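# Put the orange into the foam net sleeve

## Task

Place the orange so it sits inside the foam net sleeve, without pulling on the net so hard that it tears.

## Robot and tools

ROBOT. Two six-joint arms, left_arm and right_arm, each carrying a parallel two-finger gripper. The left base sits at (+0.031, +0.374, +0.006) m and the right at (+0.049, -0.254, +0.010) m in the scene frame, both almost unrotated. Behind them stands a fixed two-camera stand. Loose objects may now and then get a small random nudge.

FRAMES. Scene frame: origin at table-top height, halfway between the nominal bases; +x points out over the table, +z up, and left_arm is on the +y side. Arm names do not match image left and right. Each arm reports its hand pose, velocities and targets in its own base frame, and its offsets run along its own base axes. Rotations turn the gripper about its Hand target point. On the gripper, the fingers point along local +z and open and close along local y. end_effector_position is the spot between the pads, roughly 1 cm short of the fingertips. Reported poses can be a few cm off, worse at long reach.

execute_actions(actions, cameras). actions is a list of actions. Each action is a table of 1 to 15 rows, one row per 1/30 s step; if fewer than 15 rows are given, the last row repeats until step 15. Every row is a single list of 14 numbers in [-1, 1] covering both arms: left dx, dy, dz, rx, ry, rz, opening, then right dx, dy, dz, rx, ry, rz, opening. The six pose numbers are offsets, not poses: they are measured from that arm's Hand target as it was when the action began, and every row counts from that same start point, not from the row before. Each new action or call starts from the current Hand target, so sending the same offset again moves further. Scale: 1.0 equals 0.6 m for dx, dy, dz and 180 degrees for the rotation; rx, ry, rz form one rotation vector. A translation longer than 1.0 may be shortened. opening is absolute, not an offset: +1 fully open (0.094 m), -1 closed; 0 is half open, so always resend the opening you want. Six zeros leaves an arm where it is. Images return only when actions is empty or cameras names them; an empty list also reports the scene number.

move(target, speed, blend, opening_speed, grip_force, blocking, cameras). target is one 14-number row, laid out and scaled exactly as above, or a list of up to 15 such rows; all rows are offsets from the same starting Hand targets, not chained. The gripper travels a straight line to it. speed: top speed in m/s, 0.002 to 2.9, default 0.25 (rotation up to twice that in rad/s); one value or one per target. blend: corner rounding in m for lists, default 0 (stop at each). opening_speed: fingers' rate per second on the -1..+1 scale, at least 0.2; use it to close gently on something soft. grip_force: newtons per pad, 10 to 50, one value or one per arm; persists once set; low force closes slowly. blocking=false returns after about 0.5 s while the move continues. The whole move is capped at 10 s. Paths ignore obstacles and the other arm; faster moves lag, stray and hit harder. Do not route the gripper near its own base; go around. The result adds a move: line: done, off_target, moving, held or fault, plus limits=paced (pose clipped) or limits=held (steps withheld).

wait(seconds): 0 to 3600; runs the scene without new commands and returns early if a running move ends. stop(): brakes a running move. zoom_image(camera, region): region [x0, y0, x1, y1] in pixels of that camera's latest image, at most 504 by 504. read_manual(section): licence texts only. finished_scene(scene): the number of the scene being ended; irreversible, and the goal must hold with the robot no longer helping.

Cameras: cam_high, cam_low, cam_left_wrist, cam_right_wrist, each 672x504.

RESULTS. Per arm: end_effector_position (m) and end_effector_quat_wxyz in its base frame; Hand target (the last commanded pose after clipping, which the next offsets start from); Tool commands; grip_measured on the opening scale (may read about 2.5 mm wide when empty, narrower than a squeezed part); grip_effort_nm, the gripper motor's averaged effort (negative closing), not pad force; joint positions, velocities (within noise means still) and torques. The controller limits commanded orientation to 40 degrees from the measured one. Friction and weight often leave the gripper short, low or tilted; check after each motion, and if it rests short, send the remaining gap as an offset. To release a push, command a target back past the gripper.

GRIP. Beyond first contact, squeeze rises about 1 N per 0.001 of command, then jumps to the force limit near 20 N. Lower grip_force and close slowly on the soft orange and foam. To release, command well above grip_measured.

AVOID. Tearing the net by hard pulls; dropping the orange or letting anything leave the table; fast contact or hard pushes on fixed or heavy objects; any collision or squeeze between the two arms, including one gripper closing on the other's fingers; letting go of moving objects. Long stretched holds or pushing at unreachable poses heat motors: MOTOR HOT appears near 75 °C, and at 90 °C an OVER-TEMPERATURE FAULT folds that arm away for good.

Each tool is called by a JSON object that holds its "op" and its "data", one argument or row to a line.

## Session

{"op": "execute_actions", "data": {
  "actions": []
}}

Scene clock: 0.00 s.
left_arm: end_effector_position=(+0.3409, -0.2570, +0.2977) grip_measured=-0.984 grip_effort_nm=n/a end_effector_quat_wxyz=(+0.707, +0.629, +0.314, -0.079) | right_arm: end_effector_position=(+0.3263, +0.2403, +0.2982) grip_measured=-0.987 grip_effort_nm=n/a end_effector_quat_wxyz=(+0.309, -0.063, +0.696, +0.645)
Joint positions: left_arm=[-0.322 1.431 0.866 0.582 0.897 0.983 0.001] | right_arm=[0.283 1.355 0.792 0.601 -0.931 1.064 0.001]
Joint velocities: left_arm=[0.017 -0.012 -0.007 -0.154 -0.007 0.007 0] | right_arm=[within noise]
Joint torques (N m): no reading
Heat: left arm: 31 °C; right arm: 32 °C.
Hand target: left_arm +0.3417, -0.2565, +0.2995; +0.707, +0.629, +0.314, -0.078 | right_arm +0.3265, +0.2397, +0.3053; +0.318, -0.068, +0.691, +0.646
Tool commands: left_gripper/opening=-1.0 right_gripper/opening=-1.0

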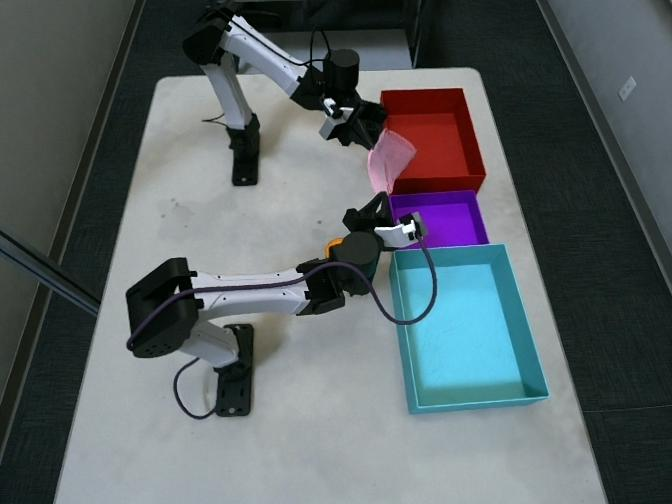

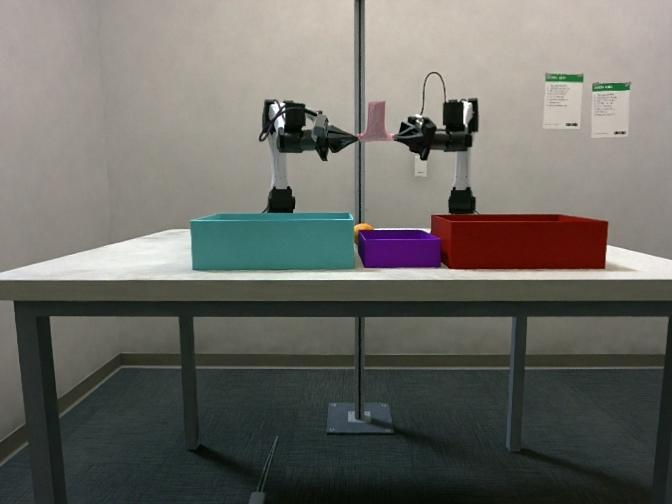

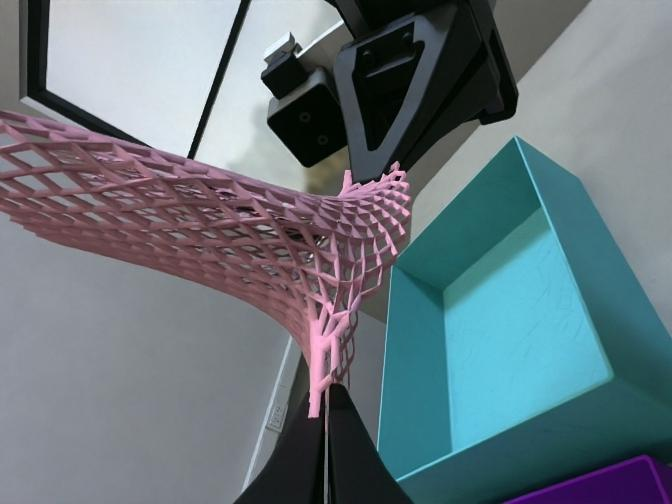

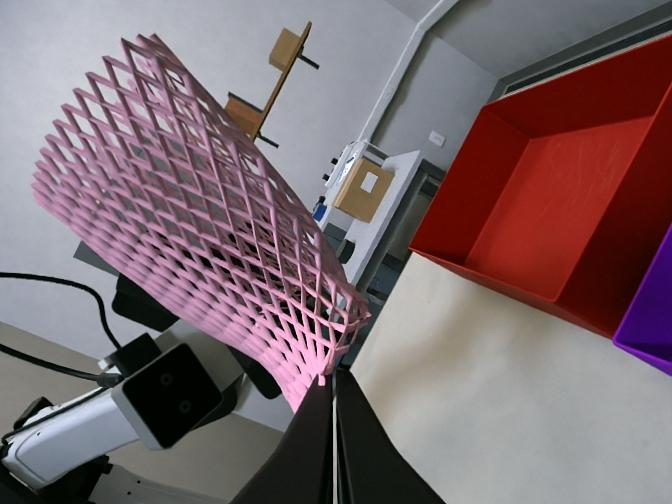

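{"op": "move", "data": {
  "target": [-0.125,-0.05,-0.21,0.208,0.076,0,-1,-0.125,-0.05,-0.21,-0.208,0.077,0,-1],
  "speed": 0.2,
  "cameras": ["cam_low","cam_left_wrist","cam_right_wrist"]
}}

Scene clock: 16.27 s.
left_arm: end_effector_position=(+0.2621, -0.2887, +0.1752) grip_measured=-0.984 grip_effort_nm=-0.84 end_effector_quat_wxyz=(+0.438, +0.804, +0.398, -0.058) | right_arm: end_effector_position=(+0.2479, +0.2119, +0.1716) grip_measured=-0.987 grip_effort_nm=-0.71 end_effector_quat_wxyz=(+0.181, -0.086, +0.892, +0.405)
Joint positions: left_arm=[-0.628 1.365 0.966 -0.356 0.476 1.387 0.001] | right_arm=[0.377 1.184 0.846 -0.531 -0.653 0.432 0.001]
Joint torques (N m): left_arm=[-0.2 -4.66 9.06 1.5 -0.06 0.03] | right_arm=[0.58 -4.94 8.12 1.3 0.03 -0.18]
Heat: left arm: 35 °C; right arm: 34 °C.
Hand target: left_arm +0.2666, -0.2866, +0.1735; +0.427, +0.808, +0.403, -0.047 | right_arm +0.2515, +0.2097, +0.1793; +0.195, -0.090, +0.894, +0.394
Off the commanded pose: left_arm 0.005 m, 2 deg | right_arm 0.009 m, 2 deg.
move: done

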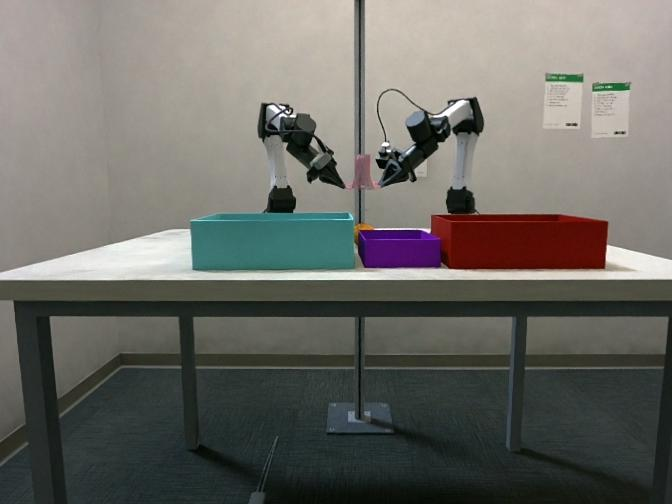

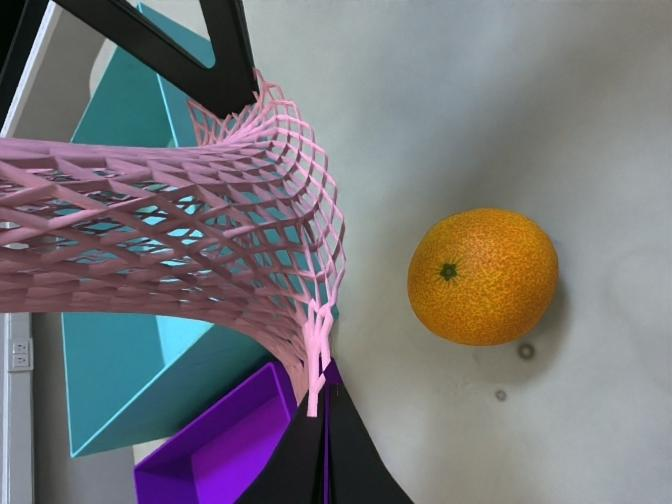

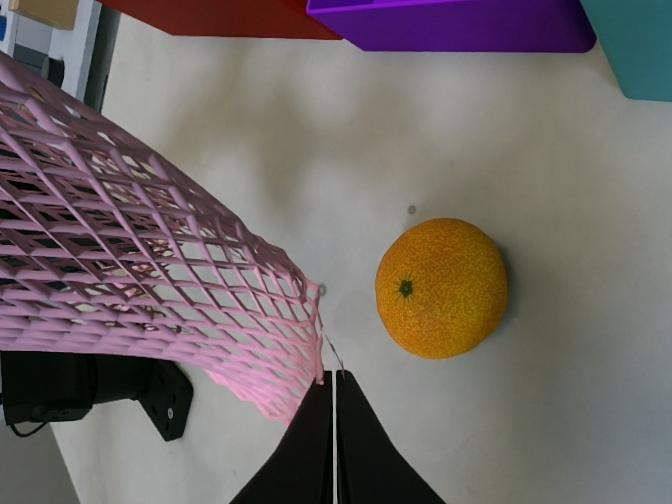

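{"op": "move", "data": {
  "target": [-0.009,0.016,-0.196,0,0,0,-1,0.0175,0.002,-0.204,0,0,0,-1],
  "speed": 0.12,
  "cameras": ["cam_left_wrist","cam_right_wrist"]
}}

Scene clock: 34.00 s.
left_arm: end_effector_position=(+0.2615, -0.2859, +0.0701) grip_measured=-0.984 grip_effort_nm=-0.83 end_effector_quat_wxyz=(+0.445, +0.804, +0.390, -0.050) | right_arm: end_effector_position=(+0.2588, +0.2162, +0.0636) grip_measured=-0.987 grip_effort_nm=-0.71 end_effector_quat_wxyz=(+0.190, -0.097, +0.889, +0.404)
Joint positions: left_arm=[-0.623 1.532 0.639 0.154 0.476 1.402 0.001] | right_arm=[0.377 1.414 0.536 0.02 -0.653 0.41 0.001]
Joint torques (N m): left_arm=[0.99 -5.05 4.93 1.73 0.04 0.01] | right_arm=[-0.46 -4.3 4.29 1.67 -0.04 -0.08]
Heat: left arm: 37 °C; right arm: 37 °C.
Hand target: left_arm +0.2612, -0.2769, +0.0558; +0.426, +0.808, +0.403, -0.047 | right_arm +0.2620, +0.2109, +0.0570; +0.195, -0.090, +0.894, +0.394
Off the commanded pose: left_arm 0.017 m, 3 deg | right_arm 0.009 m, 2 deg.
move: off_target (left_arm)

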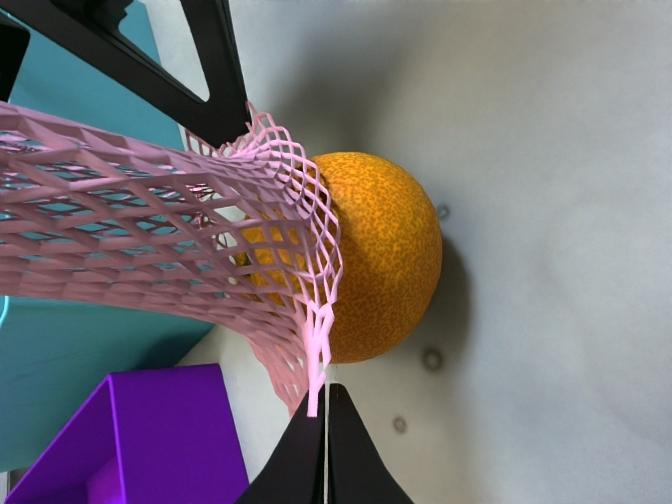

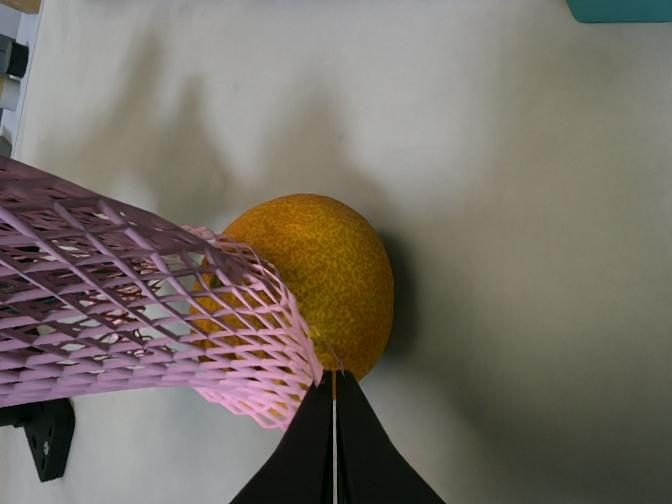

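{"op": "move", "data": {
  "target": [
    [0.015,-0.003,-0.056,0,0,0,-1,0.015,0.015,-0.056,0,0,0,-1],
    [0.012,-0.009,-0.09,0,0,0,-1,0.012,0.021,-0.09,0,0,0,-1]
  ],
  "speed": 0.055,
  "blend": 0.005,
  "cameras": ["all"]
}}

Scene clock: 48.33 s.
left_arm: end_effector_position=(+0.2772, -0.2905, +0.0230) grip_measured=-0.985 grip_effort_nm=-0.82 end_effector_quat_wxyz=(+0.457, +0.800, +0.388, -0.039) | right_arm: end_effector_position=(+0.2725, +0.2272, +0.0164) grip_measured=-0.987 grip_effort_nm=-0.68 end_effector_quat_wxyz=(+0.203, -0.101, +0.883, +0.412)
Joint positions: left_arm=[-0.609 1.753 0.59 0.453 0.476 1.408 0.001] | right_arm=[0.395 1.67 0.478 0.38 -0.647 0.434 0.001]
Joint torques (N m): left_arm=[-0.42 -5.27 3.75 1.52 0.03 -0.05] | right_arm=[1.21 -4.57 3.14 1.6 0.15 0.03]
Heat: left arm: 37 °C; right arm: 37 °C.
Hand target: left_arm +0.2684, -0.2823, +0.0019; +0.427, +0.808, +0.403, -0.046 | right_arm +0.2692, +0.2234, +0.0029; +0.195, -0.089, +0.894, +0.394
Off the commanded pose: left_arm 0.024 m, 4 deg | right_arm 0.014 m, 3 deg.
move: off_target (left_arm, right_arm)

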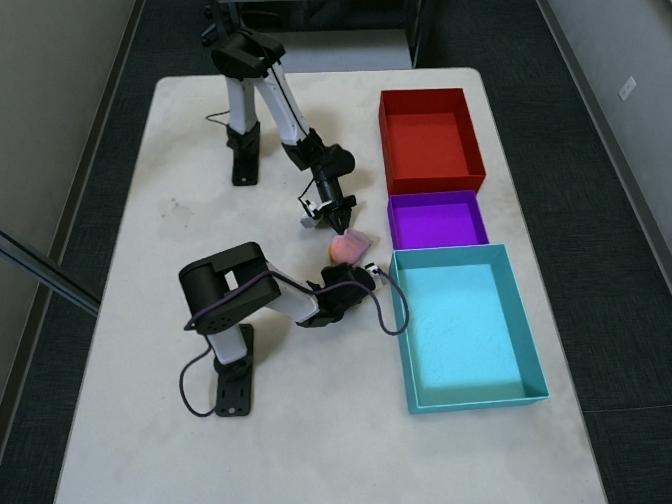

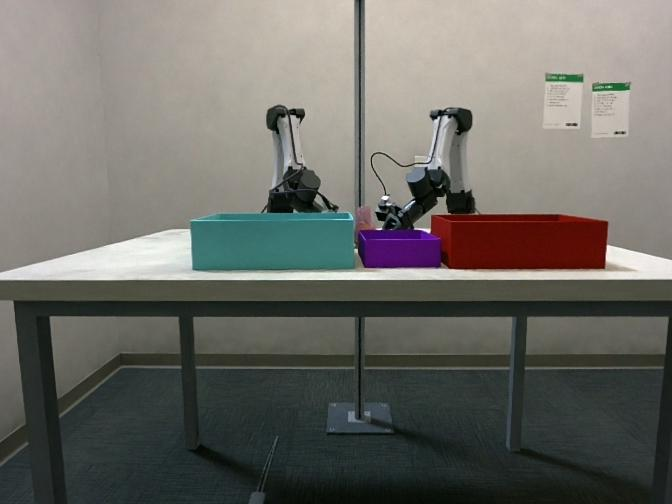

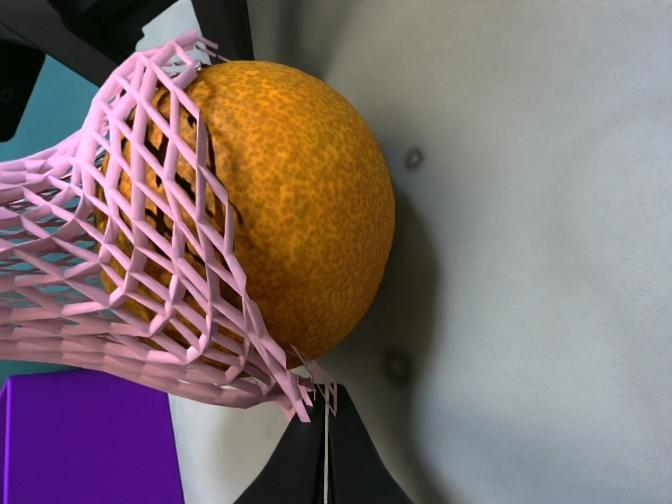

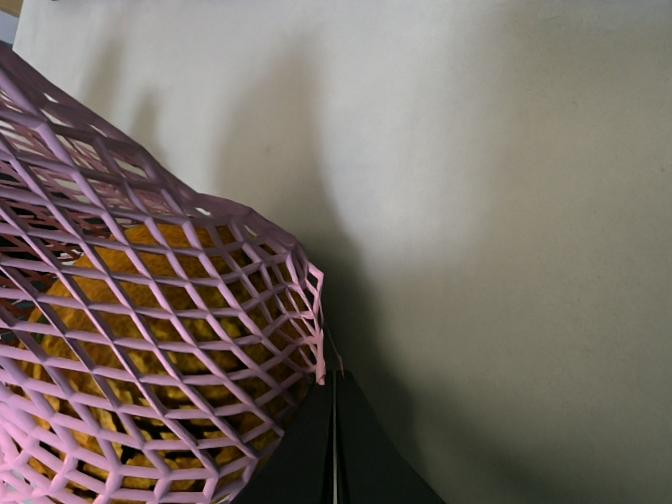

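{"op": "move", "data": {
  "target": [
    [0,0,0.055,0,0,0,-1,0,0,0.06,0,0,0,-1],
    [-0.04,-0.006,0.055,0,0,0,-1,-0.04,0.006,0.06,0,0,0,-1]
  ],
  "speed": 0.08,
  "cameras": ["cam_left_wrist","cam_right_wrist","cam_high"]
}}

Scene clock: 61.03 s.
left_arm: end_effector_position=(+0.2498, -0.2896, +0.0392) grip_measured=-0.985 grip_effort_nm=-0.82 end_effector_quat_wxyz=(+0.436, +0.808, +0.393, -0.044) | right_arm: end_effector_position=(+0.2476, +0.2288, +0.0406) grip_measured=-0.987 grip_effort_nm=-0.68 end_effector_quat_wxyz=(+0.193, -0.095, +0.891, +0.400)
Joint positions: left_arm=[-0.672 1.603 0.562 0.3 0.422 1.377 0.001] | right_arm=[0.456 1.466 0.452 0.201 -0.588 0.484 0.001]
Joint torques (N m): left_arm=[-0.76 -7.46 4.46 1.71 0.09 -0.19] | right_arm=[0.98 -6.67 3.85 1.58 -0.03 0.06]
Heat: left arm: 36 °C; right arm: 36 °C.
Hand target: left_arm +0.2444, -0.2859, +0.0349; +0.427, +0.808, +0.403, -0.046 | right_arm +0.2453, +0.2271, +0.0390; +0.195, -0.090, +0.894, +0.394
Off the commanded pose: left_arm 0.008 m, 2 deg | right_arm 0.003 m, 1 deg.
move: done
Images, in order (width x height): cam_high 672x504, cam_left_wrist 672x504, cam_right_wrist 672x504.

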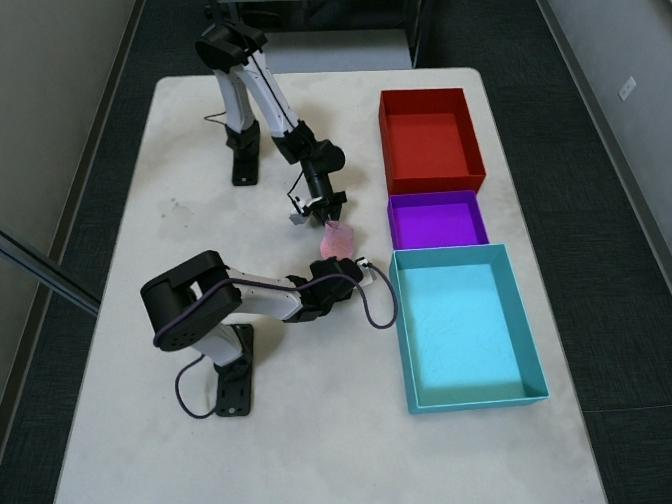

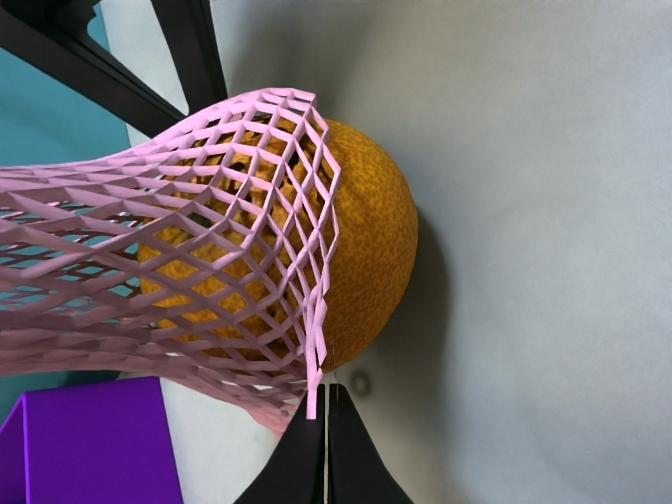

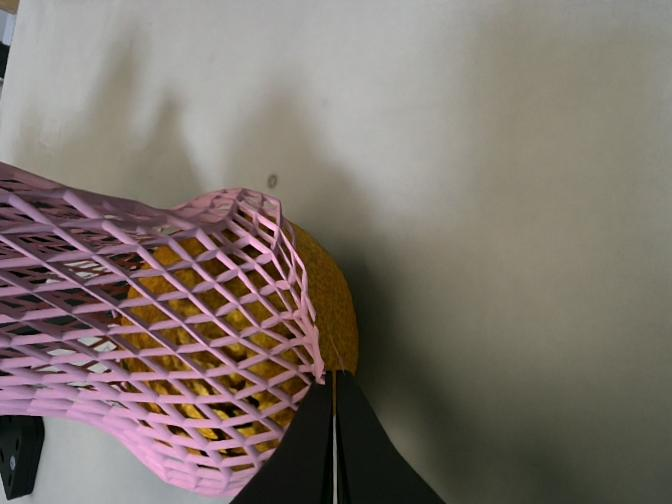

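{"op": "move", "data": {
  "target": [-0.01,0,-0.058,0,0,0,-1,-0.008,0,-0.06,0,0,0,-1],
  "speed": 0.05,
  "cameras": ["cam_left_wrist","cam_right_wrist"]
}}

Scene clock: 67.23 s.
left_arm: end_effector_position=(+0.2459, -0.2933, +0.0179) grip_measured=-0.985 grip_effort_nm=-0.82 end_effector_quat_wxyz=(+0.453, +0.803, +0.384, -0.039) | right_arm: end_effector_position=(+0.2441, +0.2302, +0.0128) grip_measured=-0.987 grip_effort_nm=-0.68 end_effector_quat_wxyz=(+0.202, -0.098, +0.886, +0.406)
Joint positions: left_arm=[-0.688 1.702 0.492 0.514 0.418 1.365 0.001] | right_arm=[0.465 1.596 0.373 0.437 -0.586 0.493 0.001]
Joint torques (N m): left_arm=[-0.7 -4.86 3.71 1.66 -0.01 -0.23] | right_arm=[1.05 -4.19 3.1 1.66 0.04 0.06]
Heat: left arm: 36 °C; right arm: 36 °C.
Hand target: left_arm +0.2384, -0.2860, +0.0001; +0.427, +0.808, +0.403, -0.046 | right_arm +0.2404, +0.2270, +0.0029; +0.195, -0.090, +0.894, +0.394
Off the commanded pose: left_arm 0.021 m, 4 deg | right_arm 0.011 m, 2 deg.
move: off_target (left_arm, right_arm)

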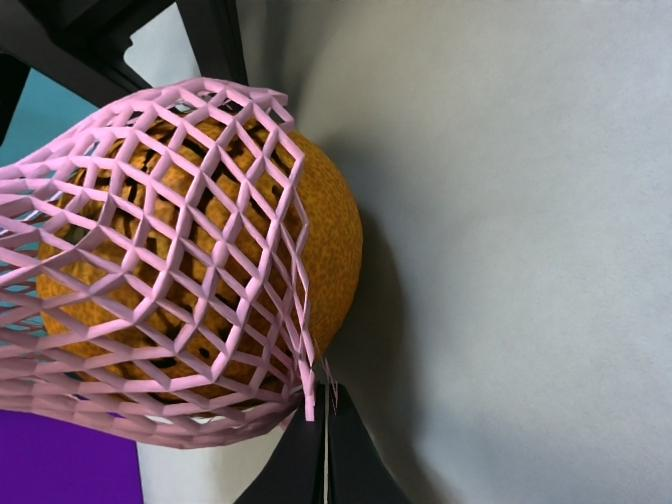

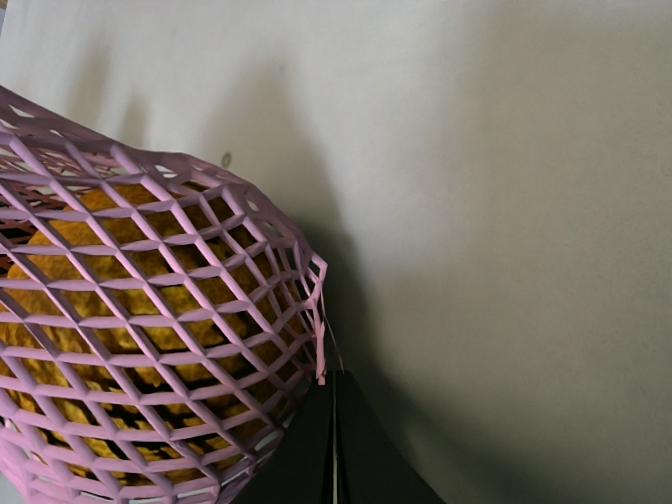

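{"op": "move", "data": {
  "target": [
    [0,0,0.025,0,0,0,-1,0,0,0.022,0,0,0,-1],
    [-0.035,-0.005,0.025,0,0,0,-1,-0.035,0.005,0.022,0,0,0,-1],
    [-0.035,-0.005,-0.008,0,0,0,-1,-0.035,0.005,-0.003,0,0,0,-1]
  ],
  "speed": 0.07,
  "cameras": ["all"]
}}

Scene clock: 77.17 s.
left_arm: end_effector_position=(+0.2246, -0.2954, +0.0098) grip_measured=-0.985 grip_effort_nm=-0.82 end_effector_quat_wxyz=(+0.449, +0.804, +0.388, -0.039) | right_arm: end_effector_position=(+0.2224, +0.2321, +0.0074) grip_measured=-0.987 grip_effort_nm=-0.68 end_effector_quat_wxyz=(+0.199, -0.095, +0.889, +0.400)
Joint positions: left_arm=[-0.755 1.691 0.427 0.576 0.359 1.316 0.001] | right_arm=[0.529 1.551 0.298 0.483 -0.532 0.544 0.001]
Joint torques (N m): left_arm=[-0.62 -4.77 3.56 1.76 0.06 -0.21] | right_arm=[0.91 -3.92 3.08 1.75 -0.04 0.06]
Heat: left arm: 36 °C; right arm: 36 °C.
Hand target: left_arm +0.2174, -0.2889, -0.0048; +0.426, +0.808, +0.403, -0.046 | right_arm +0.2195, +0.2301, +0.0012; +0.195, -0.090, +0.894, +0.394
Off the commanded pose: left_arm 0.017 m, 3 deg | right_arm 0.007 m, 1 deg.
move: off_target (left_arm)

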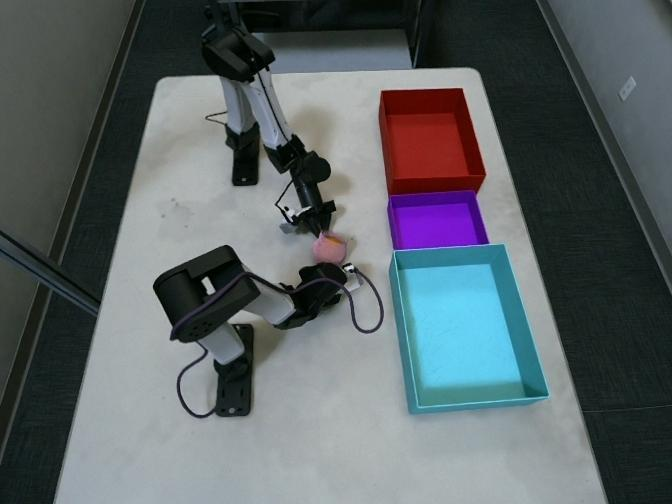

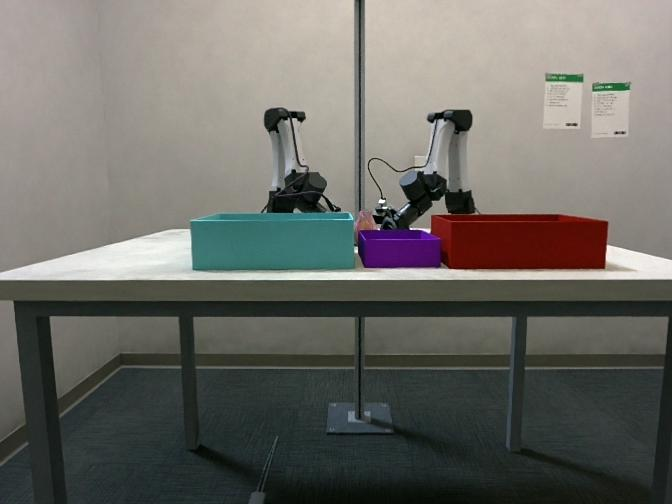

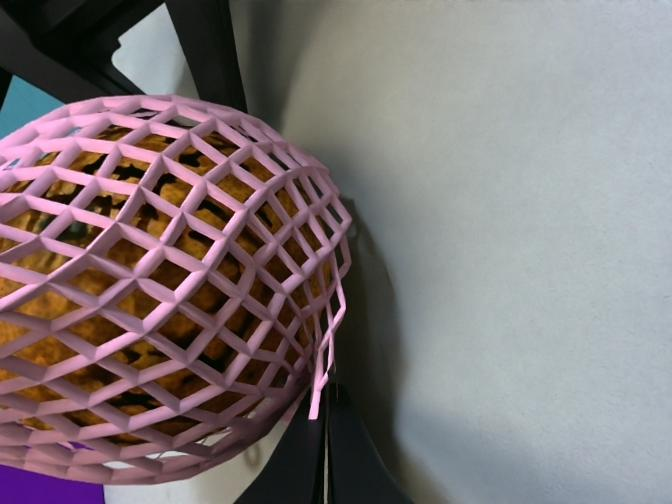

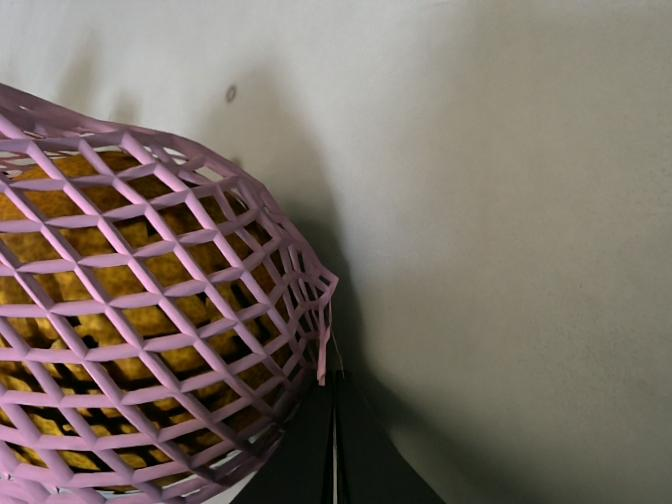

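Fully covered. Release as before.

{"op": "move", "data": {
  "target": [
    [0,0,0.012,0,0,0,-0.7,0,0,0.01,0,0,0,-0.7],
    [-0.043,0.125,0.12,0,0,0,-0.7,-0.043,-0.125,0.12,0,0,0,-0.7]
  ],
  "speed": 0.08,
  "opening_speed": 0.5,
  "cameras": ["cam_left_wrist","cam_right_wrist","cam_high"]
}}

Scene clock: 85.83 s.
left_arm: end_effector_position=(+0.1919, -0.2138, +0.0637) grip_measured=-0.702 grip_effort_nm=0.10 end_effector_quat_wxyz=(+0.423, +0.807, +0.409, -0.046) | right_arm: end_effector_position=(+0.1887, +0.1542, +0.0633) grip_measured=-0.702 grip_effort_nm=0.11 end_effector_quat_wxyz=(+0.186, -0.083, +0.898, +0.389)
Joint positions: left_arm=[-0.55 1.079 0.352 -0.081 0.492 1.453 0.014] | right_arm=[0.19 0.973 0.338 -0.366 -0.728 0.228 0.014]
Joint torques (N m): left_arm=[0.51 -3.32 7.17 1.61 0.36 0.04] | right_arm=[-0.36 -1.76 7.66 1.2 -0.44 -0.17]
Heat: left arm: 36 °C; right arm: 36 °C.
Hand target: left_arm +0.1916, -0.2139, +0.0672; +0.427, +0.808, +0.403, -0.046 | right_arm +0.1938, +0.1551, +0.0732; +0.195, -0.089, +0.894, +0.394
Off the commanded pose: left_arm 0.003 m, 1 deg | right_arm 0.011 m, 1 deg.
move: off_target (right_arm)
Images, in order (width x height): cam_high 672x504, cam_left_wrist 672x504, cam_right_wrist 672x504.

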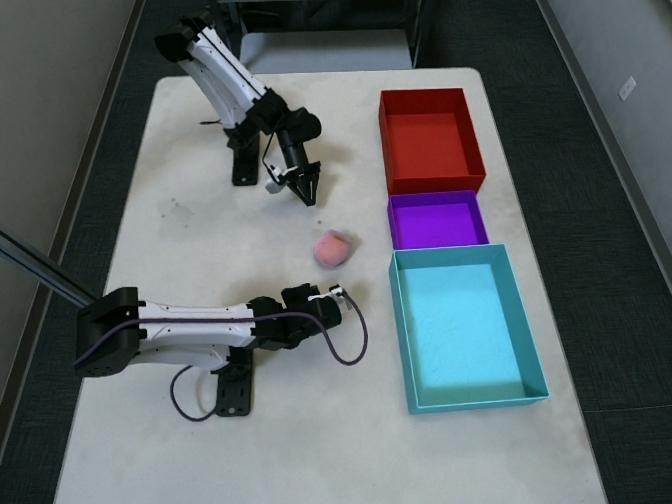

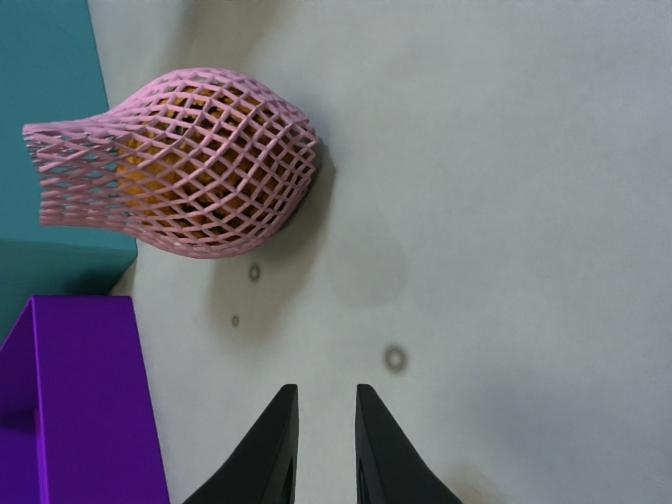

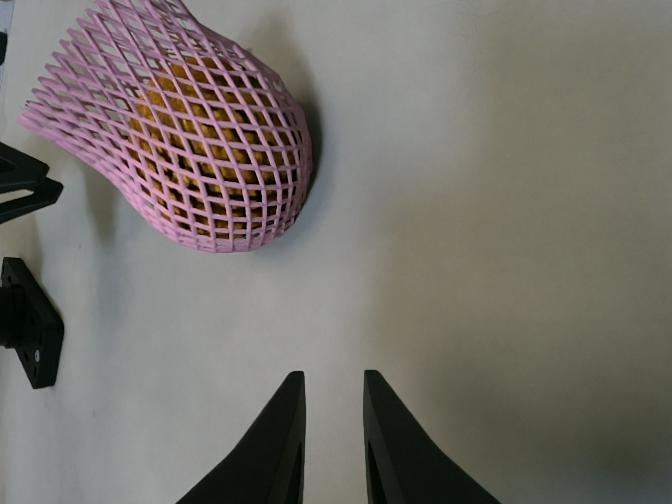

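{"op": "finished_scene", "data": {
  "scene": 2
}}

The scene is finished: the task was done.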